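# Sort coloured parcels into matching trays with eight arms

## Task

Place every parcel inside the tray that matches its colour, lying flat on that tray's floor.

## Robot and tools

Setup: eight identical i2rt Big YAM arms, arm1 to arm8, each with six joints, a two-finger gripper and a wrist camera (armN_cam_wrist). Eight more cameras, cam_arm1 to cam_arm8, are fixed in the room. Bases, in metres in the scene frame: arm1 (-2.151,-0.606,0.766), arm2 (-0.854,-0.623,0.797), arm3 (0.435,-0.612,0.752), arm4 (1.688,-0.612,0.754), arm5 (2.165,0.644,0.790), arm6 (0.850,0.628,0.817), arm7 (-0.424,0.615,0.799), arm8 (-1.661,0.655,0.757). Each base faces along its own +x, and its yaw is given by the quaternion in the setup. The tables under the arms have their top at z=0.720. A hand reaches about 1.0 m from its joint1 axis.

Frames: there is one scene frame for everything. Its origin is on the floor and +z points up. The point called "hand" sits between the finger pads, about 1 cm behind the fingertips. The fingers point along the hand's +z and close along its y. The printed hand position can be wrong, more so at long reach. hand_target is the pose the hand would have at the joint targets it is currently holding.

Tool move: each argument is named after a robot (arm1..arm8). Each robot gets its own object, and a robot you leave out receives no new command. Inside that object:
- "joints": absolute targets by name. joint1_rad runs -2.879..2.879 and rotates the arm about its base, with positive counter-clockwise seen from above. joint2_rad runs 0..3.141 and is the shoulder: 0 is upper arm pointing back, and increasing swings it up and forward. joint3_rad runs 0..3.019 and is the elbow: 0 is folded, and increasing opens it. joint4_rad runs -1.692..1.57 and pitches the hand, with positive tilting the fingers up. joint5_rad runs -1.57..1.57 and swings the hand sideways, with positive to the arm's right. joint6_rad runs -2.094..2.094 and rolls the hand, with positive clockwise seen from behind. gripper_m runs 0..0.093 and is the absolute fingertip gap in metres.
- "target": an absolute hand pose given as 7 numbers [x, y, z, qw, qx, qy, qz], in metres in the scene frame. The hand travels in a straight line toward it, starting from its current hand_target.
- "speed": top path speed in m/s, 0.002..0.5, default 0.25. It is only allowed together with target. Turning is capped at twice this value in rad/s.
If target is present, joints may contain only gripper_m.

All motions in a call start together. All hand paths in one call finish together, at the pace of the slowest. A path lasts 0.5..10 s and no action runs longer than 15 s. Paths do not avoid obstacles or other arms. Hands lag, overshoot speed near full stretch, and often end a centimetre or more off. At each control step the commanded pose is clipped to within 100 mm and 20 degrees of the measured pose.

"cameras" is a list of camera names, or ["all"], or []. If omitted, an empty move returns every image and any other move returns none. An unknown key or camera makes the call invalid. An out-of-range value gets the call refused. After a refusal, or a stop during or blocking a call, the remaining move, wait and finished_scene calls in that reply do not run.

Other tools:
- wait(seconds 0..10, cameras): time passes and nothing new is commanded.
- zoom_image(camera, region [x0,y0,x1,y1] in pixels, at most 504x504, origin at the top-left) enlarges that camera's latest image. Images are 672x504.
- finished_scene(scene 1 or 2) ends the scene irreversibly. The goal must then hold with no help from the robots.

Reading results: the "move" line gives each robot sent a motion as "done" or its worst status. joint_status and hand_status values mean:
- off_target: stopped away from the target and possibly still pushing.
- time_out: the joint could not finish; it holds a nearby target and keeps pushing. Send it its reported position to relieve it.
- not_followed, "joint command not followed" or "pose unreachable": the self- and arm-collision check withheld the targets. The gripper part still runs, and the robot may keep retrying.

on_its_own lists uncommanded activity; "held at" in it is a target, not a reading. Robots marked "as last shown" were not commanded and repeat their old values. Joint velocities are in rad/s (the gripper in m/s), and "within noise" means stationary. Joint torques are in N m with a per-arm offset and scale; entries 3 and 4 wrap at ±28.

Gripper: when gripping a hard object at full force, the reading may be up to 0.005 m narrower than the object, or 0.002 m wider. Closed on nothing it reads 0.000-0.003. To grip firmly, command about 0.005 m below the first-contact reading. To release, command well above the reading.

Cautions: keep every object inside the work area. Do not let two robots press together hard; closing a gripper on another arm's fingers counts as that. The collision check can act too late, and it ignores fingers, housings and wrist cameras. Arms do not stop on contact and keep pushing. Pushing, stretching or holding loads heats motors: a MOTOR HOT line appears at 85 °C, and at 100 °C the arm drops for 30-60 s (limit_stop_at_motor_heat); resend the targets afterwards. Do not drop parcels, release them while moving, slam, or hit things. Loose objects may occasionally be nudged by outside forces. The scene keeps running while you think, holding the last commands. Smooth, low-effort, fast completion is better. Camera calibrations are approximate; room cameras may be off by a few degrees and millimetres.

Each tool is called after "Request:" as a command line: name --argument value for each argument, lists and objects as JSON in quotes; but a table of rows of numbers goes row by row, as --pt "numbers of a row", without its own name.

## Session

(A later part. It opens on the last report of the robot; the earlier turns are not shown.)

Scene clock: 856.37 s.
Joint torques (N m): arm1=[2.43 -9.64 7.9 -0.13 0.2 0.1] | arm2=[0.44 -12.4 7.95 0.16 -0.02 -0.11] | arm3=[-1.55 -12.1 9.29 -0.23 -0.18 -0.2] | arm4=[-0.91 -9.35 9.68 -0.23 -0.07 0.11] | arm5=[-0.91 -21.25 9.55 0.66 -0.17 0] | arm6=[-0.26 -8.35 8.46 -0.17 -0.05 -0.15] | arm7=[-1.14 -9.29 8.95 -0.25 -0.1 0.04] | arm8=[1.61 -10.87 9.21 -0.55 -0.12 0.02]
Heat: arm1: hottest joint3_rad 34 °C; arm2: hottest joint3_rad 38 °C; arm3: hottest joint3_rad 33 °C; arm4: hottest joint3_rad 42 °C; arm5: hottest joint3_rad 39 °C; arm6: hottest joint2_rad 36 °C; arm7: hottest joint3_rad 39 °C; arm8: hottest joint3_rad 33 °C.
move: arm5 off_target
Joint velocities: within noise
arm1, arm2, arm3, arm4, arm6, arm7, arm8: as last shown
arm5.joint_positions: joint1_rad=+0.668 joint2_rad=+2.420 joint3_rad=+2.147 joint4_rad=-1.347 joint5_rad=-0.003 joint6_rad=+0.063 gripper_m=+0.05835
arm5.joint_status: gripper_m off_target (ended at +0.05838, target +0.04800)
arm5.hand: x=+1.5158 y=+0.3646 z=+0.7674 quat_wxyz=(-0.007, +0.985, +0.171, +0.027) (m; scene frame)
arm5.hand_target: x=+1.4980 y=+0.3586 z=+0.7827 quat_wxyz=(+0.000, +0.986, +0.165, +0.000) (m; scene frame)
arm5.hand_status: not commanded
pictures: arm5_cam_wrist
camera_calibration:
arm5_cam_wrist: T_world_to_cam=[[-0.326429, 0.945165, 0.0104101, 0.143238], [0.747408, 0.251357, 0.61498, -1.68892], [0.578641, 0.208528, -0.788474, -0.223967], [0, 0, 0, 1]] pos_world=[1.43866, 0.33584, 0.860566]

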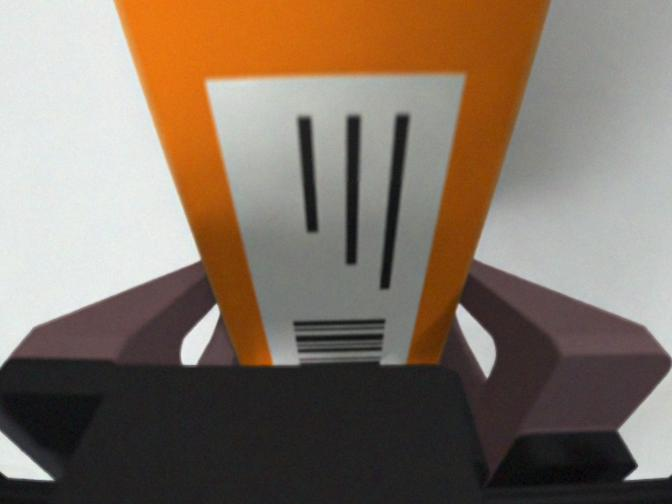

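Request:
move --arm5 '{"target":[1.498,0.358,0.89,0,0.986,0.165,0],"speed":0.15}' --cameras '[]'

Request:
move --arm5 '{"target":[1.82,0.49,1.04,0,0.986,0.165,0],"speed":0.22}'

Request:
move --arm5 '{"joints":{"joint1_rad":-1.684,"joint6_rad":0.15}}'

Request:
move --arm5 '{"target":[2.417,1.29,0.95,0,-0.5,0.866,0],"speed":0.2}' --cameras '["cam_arm5","arm5_cam_wrist"]'

Scene clock: 871.10 s.
Joint torques (N m): arm1=[2.55 -9.52 7.9 -0.09 0.2 0.09] | arm2=[0.44 -12.34 7.94 0.16 -0.02 -0.11] | arm3=[-1.49 -12.04 9.31 -0.27 -0.19 -0.21] | arm4=[-0.91 -9.35 9.68 -0.21 -0.07 0.11] | arm5=[-0.79 -22.01 10.28 -0.16 -0.21 0.03] | arm6=[-0.21 -8.41 8.44 -0.17 -0.06 -0.16] | arm7=[-1.08 -9.23 8.92 -0.2 -0.08 0.04] | arm8=[1.44 -10.99 9.14 -0.55 -0.13 0]
Heat: arm1: hottest joint3_rad 34 °C; arm2: hottest joint3_rad 38 °C; arm3: hottest joint3_rad 33 °C; arm4: hottest joint3_rad 42 °C; arm5: hottest joint3_rad 41 °C; arm6: hottest joint2_rad 35 °C; arm7: hottest joint3_rad 39 °C; arm8: hottest joint3_rad 33 °C.
move: arm5 off_target
Joint velocities: within noise
arm1, arm2, arm3, arm4, arm6, arm7, arm8: as last shown
arm5.joint_positions: joint1_rad=+0.668 joint2_rad=+2.380 joint3_rad=+2.318 joint4_rad=-1.561 joint5_rad=-0.003 joint6_rad=+0.063 gripper_m=+0.05835
arm5.joint_status: not commanded
arm5.hand: x=+1.5113 y=+0.3623 z=+0.8597 quat_wxyz=(-0.007, +0.985, +0.171, +0.028) (m; scene frame)
arm5.hand_target: x=+1.4994 y=+0.3587 z=+0.8901 quat_wxyz=(+0.000, +0.986, +0.165, +0.000) (m; scene frame)
arm5.hand_status: off_target (0.033 m and 3.4 deg from the pose sent, 0.124 m and 3.2 deg at the start)
pictures: none
No camera images: "cameras" was empty.

Scene clock: 873.63 s.
Joint torques (N m): arm1=[2.61 -9.7 7.98 -0.13 0.17 0.06] | arm2=[0.44 -12.4 7.95 0.16 -0.02 -0.11] | arm3=[-1.55 -11.99 9.31 -0.23 -0.19 -0.2] | arm4=[-0.91 -9.35 9.68 -0.23 -0.07 0.11] | arm5=[-0.32 -7.94 7.19 -0.14 -0.18 0] | arm6=[-0.09 -8.41 8.44 -0.17 -0.05 -0.16] | arm7=[-1.03 -9.35 8.92 -0.27 -0.08 0.04] | arm8=[1.32 -10.99 9.17 -0.55 -0.12 -0.01]
Heat: arm1: hottest joint3_rad 34 °C; arm2: hottest joint3_rad 38 °C; arm3: hottest joint3_rad 33 °C; arm4: hottest joint3_rad 42 °C; arm5: hottest joint3_rad 41 °C; arm6: hottest joint2_rad 35 °C; arm7: hottest joint3_rad 39 °C; arm8: hottest joint3_rad 33 °C.
move: arm5 done
Joint velocities: within noise
arm1, arm2, arm3, arm4, arm6, arm8: as last shown
arm5.joint_positions: joint1_rad=+0.671 joint2_rad=+1.325 joint3_rad=+1.268 joint4_rad=-1.512 joint5_rad=-0.003 joint6_rad=+0.075 gripper_m=+0.05835
arm5.joint_status: not commanded
arm5.hand: x=+1.8176 y=+0.4922 z=+1.0348 quat_wxyz=(-0.001, +0.986, +0.166, +0.002) (m; scene frame)
arm5.hand_target: x=+1.8201 y=+0.4901 z=+1.0399 quat_wxyz=(+0.000, +0.986, +0.165, +0.000) (m; scene frame)
arm5.hand_status: done (0.006 m and 0.3 deg from the pose sent, 0.380 m and 3.4 deg at the start)
arm7.joint_positions: joint1_rad=+2.166 joint2_rad=+1.360 joint3_rad=+1.265 joint4_rad=-1.460 joint5_rad=+0.001 joint6_rad=+0.147 gripper_m=+0.08995
arm7.joint_status: not commanded
arm7.hand: x=-0.4054 y=+1.0069 z=+1.0330 quat_wxyz=(-0.006, +0.636, -0.771, -0.006) (m; scene frame)
arm7.hand_target: x=-0.4021 y=+1.0001 z=+1.0301 quat_wxyz=(+0.000, +0.636, -0.772, +0.000) (m; scene frame)
arm7.hand_status: not commanded
camera_calibration:
arm1_cam_wrist: T_world_to_cam=[[-0.811746, 0.583859, -0.0133285, -1.2836], [0.480182, 0.680244, 0.553799, 1.20698], [0.332407, 0.443144, -0.832544, 2.19097], [0, 0, 0, 1]] pos_world=[-2.34982, -1.04252, 1.13854]
arm2_cam_wrist: T_world_to_cam=[[0.958893, 0.283454, 0.0133699, 0.987956], [0.225535, -0.78986, 0.570311, -0.551913], [0.172217, -0.543852, -0.82132, 1.00686], [0, 0, 0, 1]] pos_world=[-0.996266, -0.168392, 1.12851]
arm3_cam_wrist: T_world_to_cam=[[0.400746, -0.916174, 0.00521712, -0.692324], [-0.748083, -0.323922, 0.579177, -0.152305], [-0.528937, -0.236006, -0.815185, 1.26762], [0, 0, 0, 1]] pos_world=[0.834003, -0.384458, 1.12517]
arm4_cam_wrist: T_world_to_cam=[[0.883365, 0.468579, 0.00995527, -1.2216], [0.378075, -0.724978, 0.575731, -1.33607], [0.276993, -0.504817, -0.817579, 0.423368], [0, 0, 0, 1]] pos_world=[1.46698, -0.182481, 1.12751]
arm5_cam_wrist: T_world_to_cam=[[-0.317568, 0.948212, 0.0066128, 0.104839], [0.777624, 0.256433, 0.574059, -2.126], [0.542634, 0.187445, -0.818787, -0.107162], [0, 0, 0, 1]] pos_world=[1.74467, 0.465854, 1.13202]
arm6_cam_wrist: T_world_to_cam=[[0.385456, -0.922721, 0.00304173, -0.0185058], [-0.752814, -0.312569, 0.579286, 0.473704], [-0.533568, -0.225579, -0.815119, 1.7134], [0, 0, 0, 1]] pos_world=[1.27796, 0.517497, 1.12227]
arm7_cam_wrist: T_world_to_cam=[[0.984518, -0.174872, 0.0120112, 0.559662], [-0.151975, -0.817447, 0.555593, 0.193917], [-0.0873393, -0.548817, -0.831368, 1.49721], [0, 0, 0, 1]] pos_world=[-0.390761, 1.07808, 1.13027]
arm8_cam_wrist: T_world_to_cam=[[-0.441263, 0.897327, -0.00953409, -1.30605], [0.727466, 0.363914, 0.581686, 0.704219], [0.525433, 0.249741, -0.813357, 1.90347], [0, 0, 0, 1]] pos_world=[-2.08875, 0.440302, 1.12612]

Scene clock: 875.83 s.
Joint torques (N m): arm1=[2.49 -9.47 7.87 -0.06 0.18 0.07] | arm2=[0.44 -12.34 7.94 0.16 -0.02 -0.11] | arm3=[-1.49 -12.22 9.31 -0.23 -0.18 -0.2] | arm4=[-0.85 -9.29 9.68 -0.23 -0.07 0.11] | arm5=[-0.26 -9.35 7.06 -0.1 -0.11 -0.01] | arm6=[-0.15 -8.41 8.43 -0.16 -0.05 -0.15] | arm7=[-1.03 -9.41 8.95 -0.24 -0.1 0.04] | arm8=[1.61 -10.93 9.16 -0.57 -0.12 -0.01]
Heat: arm1: hottest joint3_rad 34 °C; arm2: hottest joint3_rad 38 °C; arm3: hottest joint3_rad 33 °C; arm4: hottest joint3_rad 42 °C; arm5: hottest joint3_rad 40 °C; arm6: hottest joint2_rad 35 °C; arm7: hottest joint3_rad 39 °C; arm8: hottest joint3_rad 33 °C.
move: arm5 done
Joint velocities: within noise
arm1, arm2, arm3, arm4, arm6, arm7, arm8: as last shown
arm5.joint_positions: joint1_rad=-1.681 joint2_rad=+1.335 joint3_rad=+1.268 joint4_rad=-1.512 joint5_rad=-0.003 joint6_rad=+0.141 gripper_m=+0.05845
arm5.joint_status: all done
arm5.hand: x=+2.3009 y=+0.9954 z=+1.0363 quat_wxyz=(+0.001, +0.505, -0.863, -0.001) (m; scene frame)
arm5.hand_target: x=+2.3010 y=+0.9927 z=+1.0448 quat_wxyz=(-0.004, +0.500, -0.866, -0.005) (m; scene frame)
arm5.hand_status: not commanded
camera_calibration:
arm1_cam_wrist: T_world_to_cam=[[-0.811746, 0.583859, -0.0133285, -1.2836], [0.480182, 0.680244, 0.553799, 1.20698], [0.332407, 0.443144, -0.832544, 2.19097], [0, 0, 0, 1]] pos_world=[-2.34982, -1.04252, 1.13854]
arm2_cam_wrist: T_world_to_cam=[[0.958893, 0.283454, 0.0133699, 0.987956], [0.225535, -0.78986, 0.570311, -0.551913], [0.172217, -0.543852, -0.82132, 1.00686], [0, 0, 0, 1]] pos_world=[-0.996266, -0.168392, 1.12851]
arm3_cam_wrist: T_world_to_cam=[[0.400746, -0.916174, 0.00521712, -0.692324], [-0.748083, -0.323922, 0.579177, -0.152305], [-0.528937, -0.236006, -0.815185, 1.26762], [0, 0, 0, 1]] pos_world=[0.834003, -0.384458, 1.12517]
arm4_cam_wrist: T_world_to_cam=[[0.883365, 0.468579, 0.00995527, -1.2216], [0.378075, -0.724978, 0.575731, -1.33607], [0.276993, -0.504817, -0.817579, 0.423368], [0, 0, 0, 1]] pos_world=[1.46698, -0.182481, 1.12751]
arm5_cam_wrist: T_world_to_cam=[[0.866074, -0.499904, 0.00350093, -1.49765], [-0.411923, -0.709645, 0.571597, 1.06951], [-0.283259, -0.496487, -0.820527, 2.12035], [0, 0, 0, 1]] pos_world=[2.33824, 1.06302, 1.13372]
arm6_cam_wrist: T_world_to_cam=[[0.385456, -0.922721, 0.00304173, -0.0185058], [-0.752814, -0.312569, 0.579286, 0.473704], [-0.533568, -0.225579, -0.815119, 1.7134], [0, 0, 0, 1]] pos_world=[1.27796, 0.517497, 1.12227]
arm7_cam_wrist: T_world_to_cam=[[0.984518, -0.174872, 0.0120112, 0.559662], [-0.151975, -0.817447, 0.555593, 0.193917], [-0.0873393, -0.548817, -0.831368, 1.49721], [0, 0, 0, 1]] pos_world=[-0.390761, 1.07808, 1.13027]
arm8_cam_wrist: T_world_to_cam=[[-0.441263, 0.897327, -0.00953409, -1.30605], [0.727466, 0.363914, 0.581686, 0.704219], [0.525433, 0.249741, -0.813357, 1.90347], [0, 0, 0, 1]] pos_world=[-2.08875, 0.440302, 1.12612]

Scene clock: 878.60 s.
Joint torques (N m): arm1=[2.49 -9.41 7.83 -0.16 0.18 0.08] | arm2=[0.44 -12.4 7.94 0.16 -0.02 -0.11] | arm3=[-1.55 -12.1 9.29 -0.21 -0.19 -0.2] | arm4=[-0.91 -9.29 9.68 -0.23 -0.07 0.11] | arm5=[-0.67 -19.72 10.47 -0.16 -0.01 0.04] | arm6=[-0.21 -8.41 8.44 -0.18 -0.05 -0.15] | arm7=[-1.14 -9.41 8.95 -0.27 -0.08 0.04] | arm8=[1.32 -10.99 9.2 -0.59 -0.14 -0.01]
Heat: arm1: hottest joint3_rad 34 °C; arm2: hottest joint3_rad 38 °C; arm3: hottest joint3_rad 33 °C; arm4: hottest joint3_rad 42 °C; arm5: hottest joint3_rad 40 °C; arm6: hottest joint2_rad 35 °C; arm7: hottest joint3_rad 39 °C; arm8: hottest joint3_rad 33 °C.
move: arm5 off_target
Joint velocities: within noise
arm1, arm2, arm3, arm4, arm7, arm8: as last shown
arm5.joint_positions: joint1_rad=-1.681 joint2_rad=+2.253 joint3_rad=+2.250 joint4_rad=-1.617 joint5_rad=-0.003 joint6_rad=+0.141 gripper_m=+0.05845
arm5.joint_status: not commanded
arm5.hand: x=+2.4117 y=+1.2801 z=+0.9304 quat_wxyz=(+0.017, +0.505, -0.863, +0.012) (m; scene frame)
arm5.hand_target: x=+2.4166 y=+1.2890 z=+0.9499 quat_wxyz=(+0.000, +0.500, -0.866, +0.000) (m; scene frame)
arm5.hand_status: off_target (0.023 m and 2.5 deg from the pose sent, 0.328 m and 0.7 deg at the start)
arm6.joint_positions: joint1_rad=+0.246 joint2_rad=+1.355 joint3_rad=+1.192 joint4_rad=-1.414 joint5_rad=+0.001 joint6_rad=-0.760 gripper_m=+0.08988
arm6.joint_status: not commanded
arm6.hand: x=+1.2066 y=+0.4890 z=+1.0243 quat_wxyz=(+0.003, +0.193, -0.981, -0.001) (m; scene frame)
arm6.hand_target: x=+1.2050 y=+0.4920 z=+1.0298 quat_wxyz=(+0.000, +0.199, -0.980, +0.000) (m; scene frame)
arm6.hand_status: not commanded
pictures: arm5_cam_wrist, cam_arm5
camera_calibration:
arm5_cam_wrist: T_world_to_cam=[[0.866177, -0.499643, 0.00972216, -1.45743], [-0.403225, -0.687272, 0.604208, 1.29767], [-0.295206, -0.527271, -0.796768, 2.25232], [0, 0, 0, 1]] pos_world=[2.45055, 1.35124, 1.02468]

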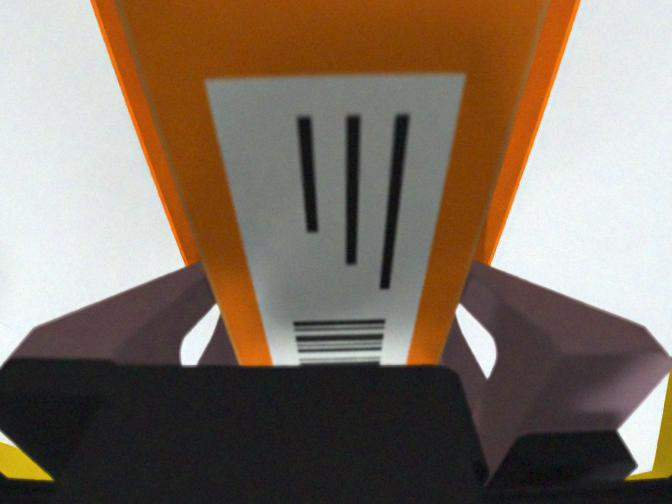

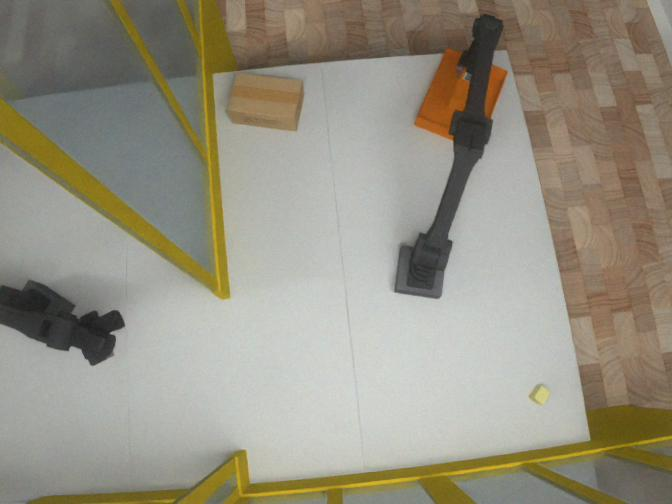

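Request:
move --arm5 '{"target":[2.419,1.297,0.83,0,-0.5,0.866,0],"speed":0.12}' --cameras '["arm5_cam_wrist"]'

Scene clock: 888.27 s.
Joint torques (N m): arm1=[2.26 -9.17 7.86 -0.16 0.18 0.1] | arm2=[0.44 -12.34 7.95 0.16 -0.02 -0.11] | arm3=[-1.49 -12.16 9.28 -0.17 -0.19 -0.2] | arm4=[-0.91 -9.35 9.68 -0.23 -0.07 0.11] | arm5=[-0.67 -21.42 7.1 0.76 -0.04 0.06] | arm6=[-0.09 -8.41 8.46 -0.18 -0.05 -0.15] | arm7=[-1.14 -9.29 8.92 -0.28 -0.08 0.03] | arm8=[1.44 -11.05 9.13 -0.54 -0.15 0]
Heat: arm1: hottest joint3_rad 34 °C; arm2: hottest joint3_rad 38 °C; arm3: hottest joint3_rad 33 °C; arm4: hottest joint3_rad 42 °C; arm5: hottest joint3_rad 40 °C; arm6: hottest joint3_rad 35 °C; arm7: hottest joint3_rad 39 °C; arm8: hottest joint3_rad 33 °C.
move: arm5 done
Joint velocities: within noise
arm1, arm2, arm3, arm4, arm6, arm7, arm8: as last shown
arm5.joint_positions: joint1_rad=-1.681 joint2_rad=+2.324 joint3_rad=+2.097 joint4_rad=-1.376 joint5_rad=-0.003 joint6_rad=+0.142 gripper_m=+0.05845
arm5.joint_status: not commanded
arm5.hand: x=+2.4162 y=+1.2912 z=+0.8234 quat_wxyz=(+0.011, +0.504, -0.863, +0.007) (m; scene frame)
arm5.hand_target: x=+2.4189 y=+1.2969 z=+0.8301 quat_wxyz=(+0.000, +0.500, -0.866, +0.000) (m; scene frame)
arm5.hand_status: done (0.009 m and 1.6 deg from the pose sent, 0.102 m and 2.4 deg at the start)
pictures: arm5_cam_wrist
camera_calibration:
arm5_cam_wrist: T_world_to_cam=[[0.865549, -0.50077, 0.00736222, -1.44978], [-0.407424, -0.695505, 0.591844, 1.40273], [-0.291257, -0.515269, -0.806019, 2.1568], [0, 0, 0, 1]] pos_world=[2.45455, 1.36093, 0.918895]

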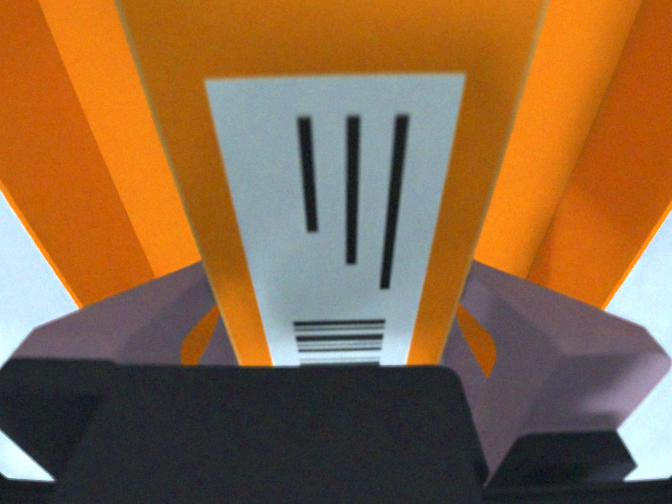

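Request:
move --arm5 '{"target":[2.419,1.297,0.773,0,-0.5,0.866,0],"speed":0.07}' --cameras '["arm5_cam_wrist","cam_arm5"]'

Scene clock: 892.13 s.
Joint torques (N m): arm1=[2.26 -9.64 7.88 0.01 0.21 0.07] | arm2=[0.5 -12.4 7.95 0.14 -0.02 -0.11] | arm3=[-1.55 -12.1 9.28 -0.23 -0.19 -0.2] | arm4=[-0.91 -9.35 9.68 -0.23 -0.07 0.11] | arm5=[-1.26 -20.84 6.68 0.85 -0.05 0.02] | arm6=[-0.09 -8.41 8.44 -0.17 -0.05 -0.16] | arm7=[-1.2 -9.41 8.92 -0.24 -0.09 0.04] | arm8=[1.61 -10.75 9.18 -0.53 -0.13 0.01]
Heat: arm1: hottest joint3_rad 34 °C; arm2: hottest joint3_rad 38 °C; arm3: hottest joint3_rad 33 °C; arm4: hottest joint3_rad 42 °C; arm5: hottest joint3_rad 40 °C; arm6: hottest joint3_rad 35 °C; arm7: hottest joint3_rad 39 °C; arm8: hottest joint3_rad 33 °C.
move: arm5 done
Joint velocities: within noise
arm1, arm2, arm3, arm4, arm6, arm7, arm8: as last shown
arm5.joint_positions: joint1_rad=-1.681 joint2_rad=+2.367 joint3_rad=+2.037 joint4_rad=-1.268 joint5_rad=-0.003 joint6_rad=+0.143 gripper_m=+0.05845
arm5.joint_status: not commanded
arm5.hand: x=+2.4164 y=+1.2916 z=+0.7721 quat_wxyz=(+0.009, +0.504, -0.864, +0.006) (m; scene frame)
arm5.hand_target: x=+2.4189 y=+1.2970 z=+0.7732 quat_wxyz=(+0.000, +0.500, -0.866, +0.000) (m; scene frame)
arm5.hand_status: done (0.006 m and 1.3 deg from the pose sent, 0.051 m and 1.6 deg at the start)
pictures: arm5_cam_wrist, cam_arm5
camera_calibration:
arm5_cam_wrist: T_world_to_cam=[[0.865331, -0.501158, 0.00650605, -1.44765], [-0.408831, -0.698286, 0.587583, 1.44372], [-0.289929, -0.511114, -0.809137, 2.10952], [0, 0, 0, 1]] pos_world=[2.45455, 1.36083, 0.868]

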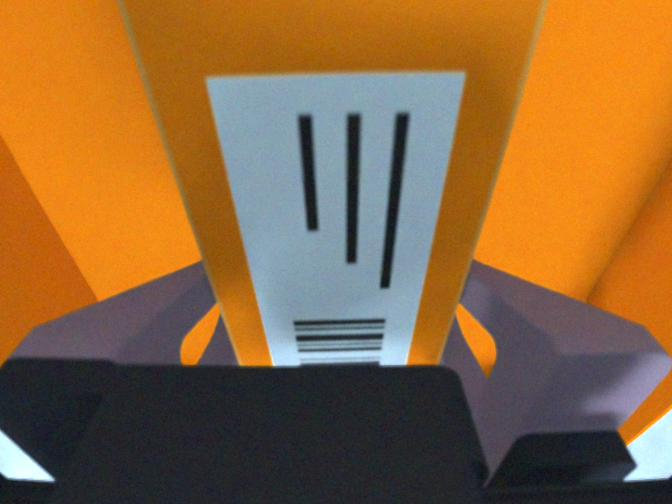

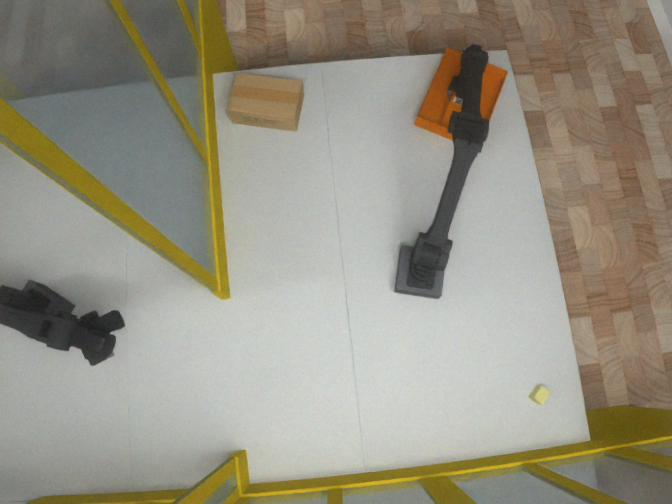

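Request:
move --arm5 '{"target":[2.419,1.297,0.766,0,-0.5,0.866,0],"speed":0.04}' --cameras '[]'

Request:
move --arm5 '{"joints":{"gripper_m":0.085}}' --cameras '[]'

Request:
move --arm5 '{"target":[2.419,1.297,0.92,0,-0.5,0.866,0],"speed":0.18}' --cameras '["arm5_cam_wrist"]'

Request:
move --arm5 '{"target":[2.304,0.998,1.03,0,-0.5,0.866,0],"speed":0.25}' --cameras '["cam_arm5","cam_arm1","cam_arm3","cam_arm7"]'

Scene clock: 900.93 s.
Joint torques (N m): arm1=[2.08 -9.35 7.9 0.05 0.2 0.07] | arm2=[0.44 -12.34 7.95 0.16 -0.02 -0.11] | arm3=[-1.38 -12.1 9.29 -0.24 -0.18 -0.19] | arm4=[-0.91 -9.35 9.66 -0.23 -0.07 0.11] | arm5=[-0.67 -20.13 6.31 1.2 -0.01 0.02] | arm6=[-0.15 -8.47 8.44 -0.18 -0.05 -0.16] | arm7=[-1.03 -9.29 8.95 -0.18 -0.08 0.04] | arm8=[1.2 -11.05 9.17 -0.5 -0.15 -0.02]
Heat: arm1: hottest joint3_rad 34 °C; arm2: hottest joint3_rad 38 °C; arm3: hottest joint3_rad 33 °C; arm4: hottest joint3_rad 42 °C; arm5: hottest joint3_rad 39 °C; arm6: hottest joint3_rad 35 °C; arm7: hottest joint3_rad 39 °C; arm8: hottest joint3_rad 33 °C.
move: arm5 done
Joint velocities: within noise
arm1.joint_positions: joint1_rad=-1.530 joint2_rad=+1.396 joint3_rad=+1.388 joint4_rad=-1.545 joint5_rad=+0.004 joint6_rad=+0.225 gripper_m=+0.08989
arm1.joint_status: not commanded
arm1.hand: x=-2.3063 y=-0.9826 z=+1.0357 quat_wxyz=(-0.009, -0.886, -0.463, +0.009) (m; scene frame)
arm1.hand_target: x=-2.3002 y=-0.9800 z=+1.0301 quat_wxyz=(+0.000, -0.885, -0.465, +0.000) (m; scene frame)
arm1.hand_status: not commanded
arm2.joint_positions: joint1_rad=-0.603 joint2_rad=+1.389 joint3_rad=+1.296 joint4_rad=-1.463 joint5_rad=+0.001 joint6_rad=+0.014 gripper_m=+0.08993
arm2.joint_status: not commanded
arm2.hand: x=-0.9756 y=-0.2378 z=+1.0320 quat_wxyz=(-0.005, +0.803, -0.596, -0.006) (m; scene frame)
arm2.hand_target: x=-0.9758 y=-0.2415 z=+1.0301 quat_wxyz=(+0.000, +0.805, -0.593, +0.000) (m; scene frame)
arm2.hand_status: not commanded
arm3.joint_positions: joint1_rad=-1.988 joint2_rad=+1.347 joint3_rad=+1.357 joint4_rad=-1.584 joint5_rad=-0.002 joint6_rad=+0.126 gripper_m=+0.08998
arm3.joint_status: not commanded
arm3.hand: x=+0.7636 y=-0.4146 z=+1.0274 quat_wxyz=(-0.001, +0.207, -0.978, -0.002) (m; scene frame)
arm3.hand_target: x=+0.7629 y=-0.4198 z=+1.0302 quat_wxyz=(+0.001, +0.209, -0.978, -0.003) (m; scene frame)
arm3.hand_status: not commanded
arm4.joint_positions: joint1_rad=+1.112 joint2_rad=+1.393 joint3_rad=+1.409 joint4_rad=-1.578 joint5_rad=+0.013 joint6_rad=+0.020 gripper_m=+0.08992
arm4.joint_status: not commanded
arm4.hand: x=+1.5011 y=-0.2502 z=+1.0281 quat_wxyz=(-0.001, +0.853, -0.521, -0.003) (m; scene frame)
arm4.hand_target: x=+1.5075 y=-0.2521 z=+1.0254 quat_wxyz=(+0.004, +0.848, -0.529, +0.004) (m; scene frame)
arm4.hand_status: not commanded
arm5.joint_positions: joint1_rad=-1.681 joint2_rad=+2.367 joint3_rad=+2.037 joint4_rad=-1.265 joint5_rad=-0.003 joint6_rad=+0.143 gripper_m=+0.05845
arm5.joint_status: not commanded
arm5.hand: x=+2.4167 y=+1.2922 z=+0.7720 quat_wxyz=(+0.008, +0.504, -0.864, +0.005) (m; scene frame)
arm5.hand_target: x=+2.4189 y=+1.2970 z=+0.7662 quat_wxyz=(+0.000, +0.500, -0.866, +0.000) (m; scene frame)
arm5.hand_status: done (0.008 m and 1.2 deg from the pose sent, 0.008 m and 1.3 deg at the start)
arm6, arm7: as last shown
arm8.joint_positions: joint1_rad=-0.495 joint2_rad=+1.390 joint3_rad=+1.399 joint4_rad=-1.569 joint5_rad=+0.002 joint6_rad=+0.007 gripper_m=+0.08993
arm8.joint_status: not commanded
arm8.hand: x=-2.0227 y=+0.4729 z=+1.0306 quat_wxyz=(-0.001, -0.973, -0.229, +0.006) (m; scene frame)
arm8.hand_target: x=-2.0196 y=+0.4762 z=+1.0297 quat_wxyz=(+0.000, -0.974, -0.225, +0.000) (m; scene frame)
arm8.hand_status: not commanded
pictures: none
No camera images: "cameras" was empty.

Scene clock: 901.53 s.
Joint torques (N m): arm1=[2.2 -9.58 7.8 -0.13 0.2 0.09] | arm2=[0.44 -12.34 7.95 0.16 -0.02 -0.11] | arm3=[-1.55 -12.1 9.32 -0.24 -0.19 -0.2] | arm4=[-0.91 -9.35 9.68 -0.21 -0.07 0.11] | arm5=[-0.73 -20.01 6.57 0.61 -0.01 0.03] | arm6=[-0.21 -8.35 8.44 -0.17 -0.05 -0.15] | arm7=[-1.14 -9.23 8.98 -0.21 -0.08 0.04] | arm8=[1.49 -10.99 9.22 -0.58 -0.15 0]
Heat: arm1: hottest joint3_rad 34 °C; arm2: hottest joint3_rad 38 °C; arm3: hottest joint3_rad 33 °C; arm4: hottest joint3_rad 42 °C; arm5: hottest joint3_rad 39 °C; arm6: hottest joint3_rad 35 °C; arm7: hottest joint3_rad 39 °C; arm8: hottest joint3_rad 33 °C.
move: arm5 done
Joint velocities: within noise
arm1, arm2, arm3, arm4, arm6, arm7, arm8: as last shown
arm5.joint_positions: joint1_rad=-1.681 joint2_rad=+2.369 joint3_rad=+2.032 joint4_rad=-1.251 joint5_rad=-0.003 joint6_rad=+0.143 gripper_m=+0.08478
arm5.joint_status: all done
arm5.hand: x=+2.4172 y=+1.2936 z=+0.7691 quat_wxyz=(+0.005, +0.504, -0.864, +0.002) (m; scene frame)
arm5.hand_target: x=+2.4189 y=+1.2968 z=+0.7661 quat_wxyz=(+0.000, +0.500, -0.866, +0.000) (m; scene frame)
arm5.hand_status: not commanded
pictures: none
No camera images: "cameras" was empty.

Scene clock: 903.27 s.
Joint torques (N m): arm1=[2.2 -9.52 7.88 -0.05 0.19 0.08] | arm2=[0.44 -12.34 7.94 0.16 -0.02 -0.11] | arm3=[-1.55 -11.99 9.32 -0.23 -0.18 -0.2] | arm4=[-0.91 -9.35 9.68 -0.23 -0.07 0.11] | arm5=[-0.85 -20.37 9.98 -0.25 -0.04 0.03] | arm6=[-0.15 -8.41 8.43 -0.2 -0.05 -0.16] | arm7=[-1.2 -9.52 8.95 -0.23 -0.09 0.02] | arm8=[1.26 -10.75 9.18 -0.49 -0.15 -0.01]
Heat: arm1: hottest joint3_rad 34 °C; arm2: hottest joint3_rad 38 °C; arm3: hottest joint3_rad 33 °C; arm4: hottest joint3_rad 42 °C; arm5: hottest joint3_rad 39 °C; arm6: hottest joint3_rad 35 °C; arm7: hottest joint3_rad 39 °C; arm8: hottest joint3_rad 33 °C.
move: arm5 off_target
Joint velocities: within noise
arm1, arm2, arm3, arm4, arm6, arm7, arm8: as last shown
arm5.joint_positions: joint1_rad=-1.681 joint2_rad=+2.279 joint3_rad=+2.223 joint4_rad=-1.559 joint5_rad=-0.003 joint6_rad=+0.143 gripper_m=+0.08489
arm5.joint_status: not commanded
arm5.hand: x=+2.4143 y=+1.2865 z=+0.9020 quat_wxyz=(+0.016, +0.504, -0.863, +0.011) (m; scene frame)
arm5.hand_target: x=+2.4186 y=+1.2962 z=+0.9202 quat_wxyz=(+0.000, +0.500, -0.866, +0.000) (m; scene frame)
arm5.hand_status: off_target (0.021 m and 2.3 deg from the pose sent, 0.151 m and 0.8 deg at the start)
pictures: arm5_cam_wrist
camera_calibration:
arm5_cam_wrist: T_world_to_cam=[[0.865383, -0.501026, 0.00925969, -1.45199], [-0.405092, -0.688567, 0.601479, 1.32896], [-0.294981, -0.52426, -0.798835, 2.23122], [0, 0, 0, 1]] pos_world=[2.45305, 1.35734, 0.996483]

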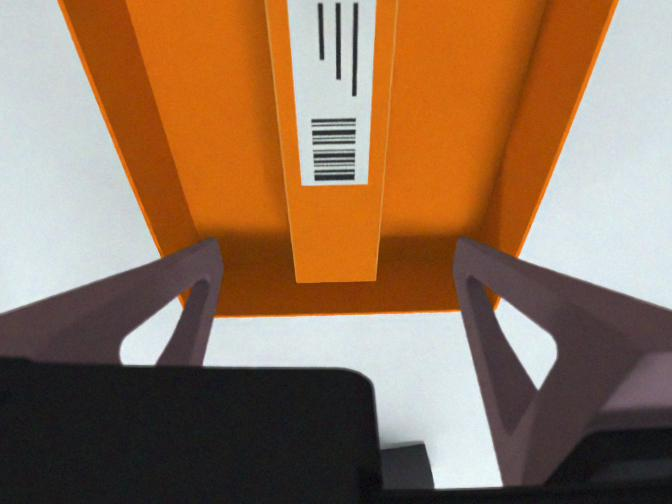

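Scene clock: 905.47 s.
Joint torques (N m): arm1=[2.26 -9.23 7.91 -0.14 0.2 0.07] | arm2=[0.44 -12.34 7.94 0.16 -0.02 -0.11] | arm3=[-1.49 -12.22 9.32 -0.2 -0.19 -0.19] | arm4=[-0.91 -9.35 9.68 -0.23 -0.07 0.11] | arm5=[-0.97 -8.41 7.15 -0.23 -0.03 0.02] | arm6=[-0.15 -8.35 8.43 -0.18 -0.05 -0.16] | arm7=[-1.2 -9.23 8.95 -0.24 -0.08 0.03] | arm8=[1.73 -11.05 9.21 -0.5 -0.15 0.01]
Heat: arm1: hottest joint3_rad 34 °C; arm2: hottest joint3_rad 38 °C; arm3: hottest joint3_rad 33 °C; arm4: hottest joint3_rad 42 °C; arm5: hottest joint3_rad 39 °C; arm6: hottest joint3_rad 35 °C; arm7: hottest joint3_rad 39 °C; arm8: hottest joint3_rad 33 °C.
move: arm5 done
Joint velocities: within noise
arm1, arm2, arm3, arm4, arm6, arm8: as last shown
arm5.joint_positions: joint1_rad=-1.681 joint2_rad=+1.347 joint3_rad=+1.255 joint4_rad=-1.484 joint5_rad=-0.003 joint6_rad=+0.143 gripper_m=+0.08489
arm5.joint_status: not commanded
arm5.hand: x=+2.3026 y=+0.9997 z=+1.0270 quat_wxyz=(+0.000, +0.504, -0.864, -0.001) (m; scene frame)
arm5.hand_target: x=+2.3039 y=+0.9980 z=+1.0299 quat_wxyz=(+0.000, +0.500, -0.866, +0.000) (m; scene frame)
arm5.hand_status: done (0.004 m and 0.6 deg from the pose sent, 0.334 m and 2.3 deg at the start)
arm7.joint_positions: joint1_rad=+2.166 joint2_rad=+1.360 joint3_rad=+1.265 joint4_rad=-1.460 joint5_rad=+0.001 joint6_rad=+0.147 gripper_m=+0.08995
arm7.joint_status: not commanded
arm7.hand: x=-0.4054 y=+1.0069 z=+1.0330 quat_wxyz=(-0.006, +0.636, -0.771, -0.006) (m; scene frame)
arm7.hand_target: x=-0.4021 y=+1.0001 z=+1.0301 quat_wxyz=(+0.000, +0.636, -0.772, +0.000) (m; scene frame)
arm7.hand_status: not commanded
pictures: cam_arm1, cam_arm3, cam_arm5, cam_arm7

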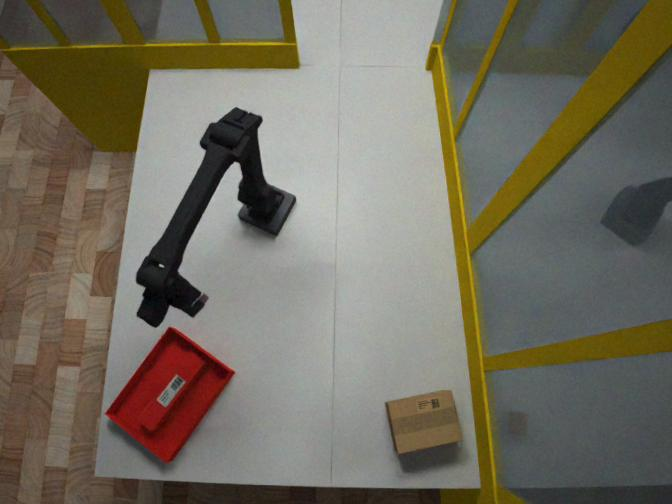

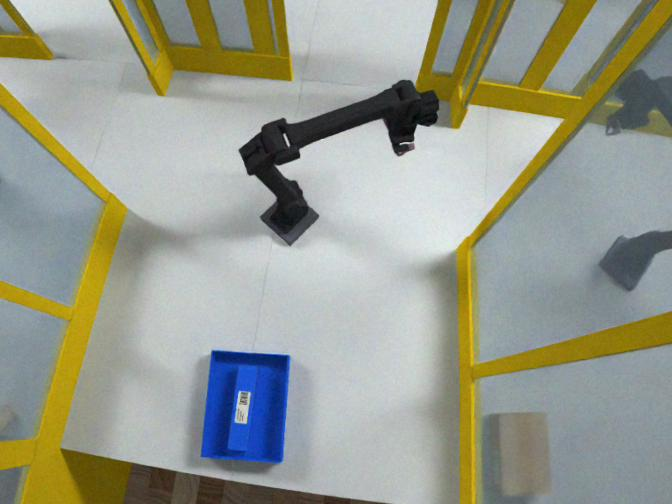

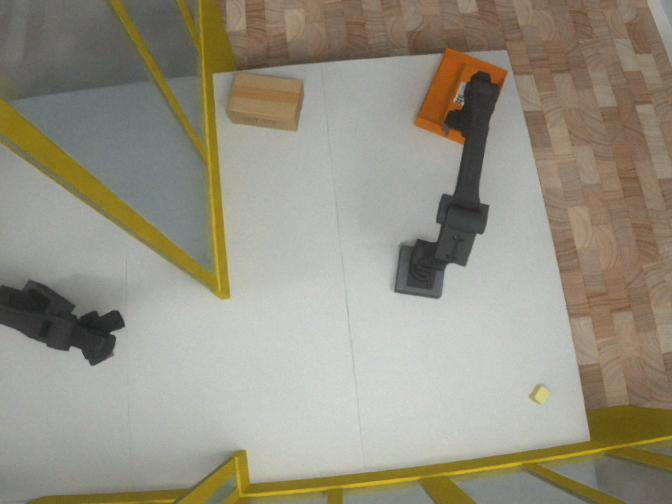

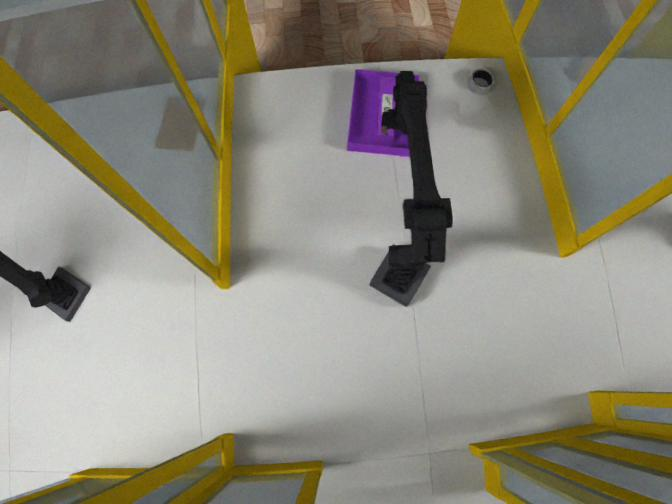

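Request:
move --arm7 '{"joints":{"joint1_rad":1.6}}' --arm5 '{"joints":{"joint1_rad":-1.0}}' --cameras '["cam_arm7","cam_arm5"]'

Request:
zoom_image --camera "cam_arm7" --region '[330, 50, 450, 170]'

Request:
zoom_image --camera "cam_arm5" --region '[400, 40, 520, 160]'

Scene clock: 918.77 s.
Joint torques (N m): arm1=[2.26 -9.58 7.94 -0.23 0.2 0.06] | arm2=[0.5 -12.4 7.95 0.16 -0.02 -0.11] | arm3=[-1.55 -12.16 9.33 -0.23 -0.18 -0.2] | arm4=[-0.85 -9.35 9.68 -0.23 -0.07 0.11] | arm5=[-0.56 -8.12 7.08 -0.02 -0.12 0.03] | arm6=[-0.09 -8.41 8.44 -0.17 -0.05 -0.16] | arm7=[-0.91 -9.41 8.98 -0.23 -0.11 0.05] | arm8=[1.38 -10.75 9.18 -0.57 -0.13 -0.02]
Heat: arm1: hottest joint3_rad 34 °C; arm2: hottest joint3_rad 38 °C; arm3: hottest joint3_rad 33 °C; arm4: hottest joint3_rad 42 °C; arm5: hottest joint3_rad 40 °C; arm6: hottest joint3_rad 35 °C; arm7: hottest joint3_rad 39 °C; arm8: hottest joint3_rad 33 °C.
move: arm5 done; arm7 done
Joint velocities: within noise
arm1, arm2, arm3, arm4, arm6, arm8: as last shown
arm5.joint_positions: joint1_rad=-1.004 joint2_rad=+1.347 joint3_rad=+1.255 joint4_rad=-1.484 joint5_rad=-0.001 joint6_rad=+0.143 gripper_m=+0.08489
arm5.joint_status: all done
arm5.hand: x=+2.0487 y=+1.0081 z=+1.0261 quat_wxyz=(-0.002, +0.762, -0.647, +0.001) (m; scene frame)
arm5.hand_target: x=+2.0476 y=+1.0065 z=+1.0290 quat_wxyz=(-0.001, +0.762, -0.648, +0.002) (m; scene frame)
arm5.hand_status: not commanded
arm7.joint_positions: joint1_rad=+1.606 joint2_rad=+1.360 joint3_rad=+1.265 joint4_rad=-1.460 joint5_rad=+0.002 joint6_rad=+0.145 gripper_m=+0.08995
arm7.joint_status: all done
arm7.hand: x=-0.1996 y=+0.9372 z=+1.0327 quat_wxyz=(-0.007, +0.399, -0.917, -0.005) (m; scene frame)
arm7.hand_target: x=-0.2016 y=+0.9306 z=+1.0298 quat_wxyz=(+0.001, +0.400, -0.917, +0.000) (m; scene frame)
arm7.hand_status: not commanded
pictures: cam_arm5, cam_arm7

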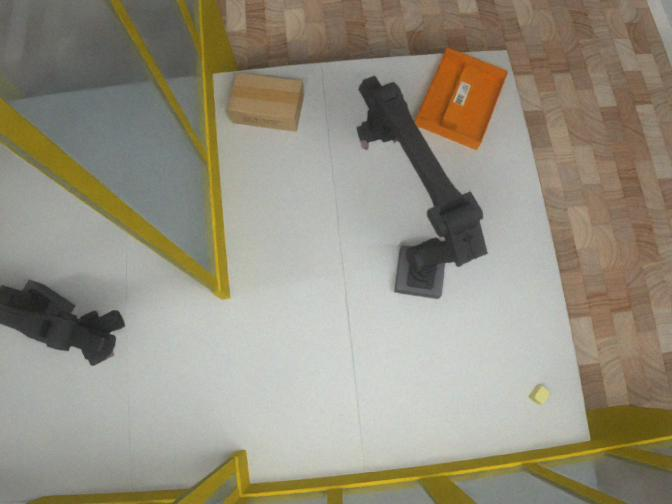

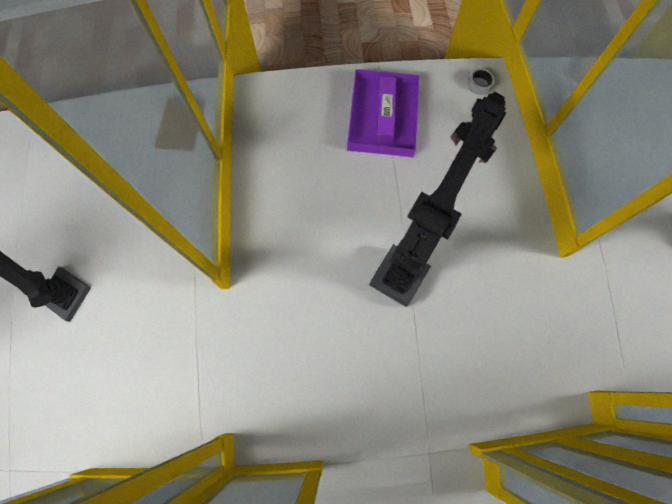

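Scaled by 4.200.

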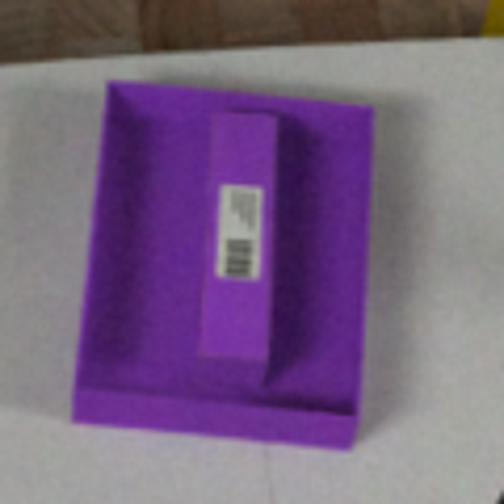

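Scaled by 4.200.

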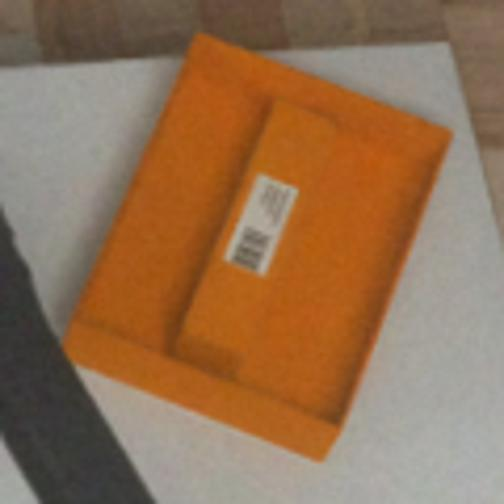

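Request:
finished_scene --scene 1

The scene is finished: the task was done.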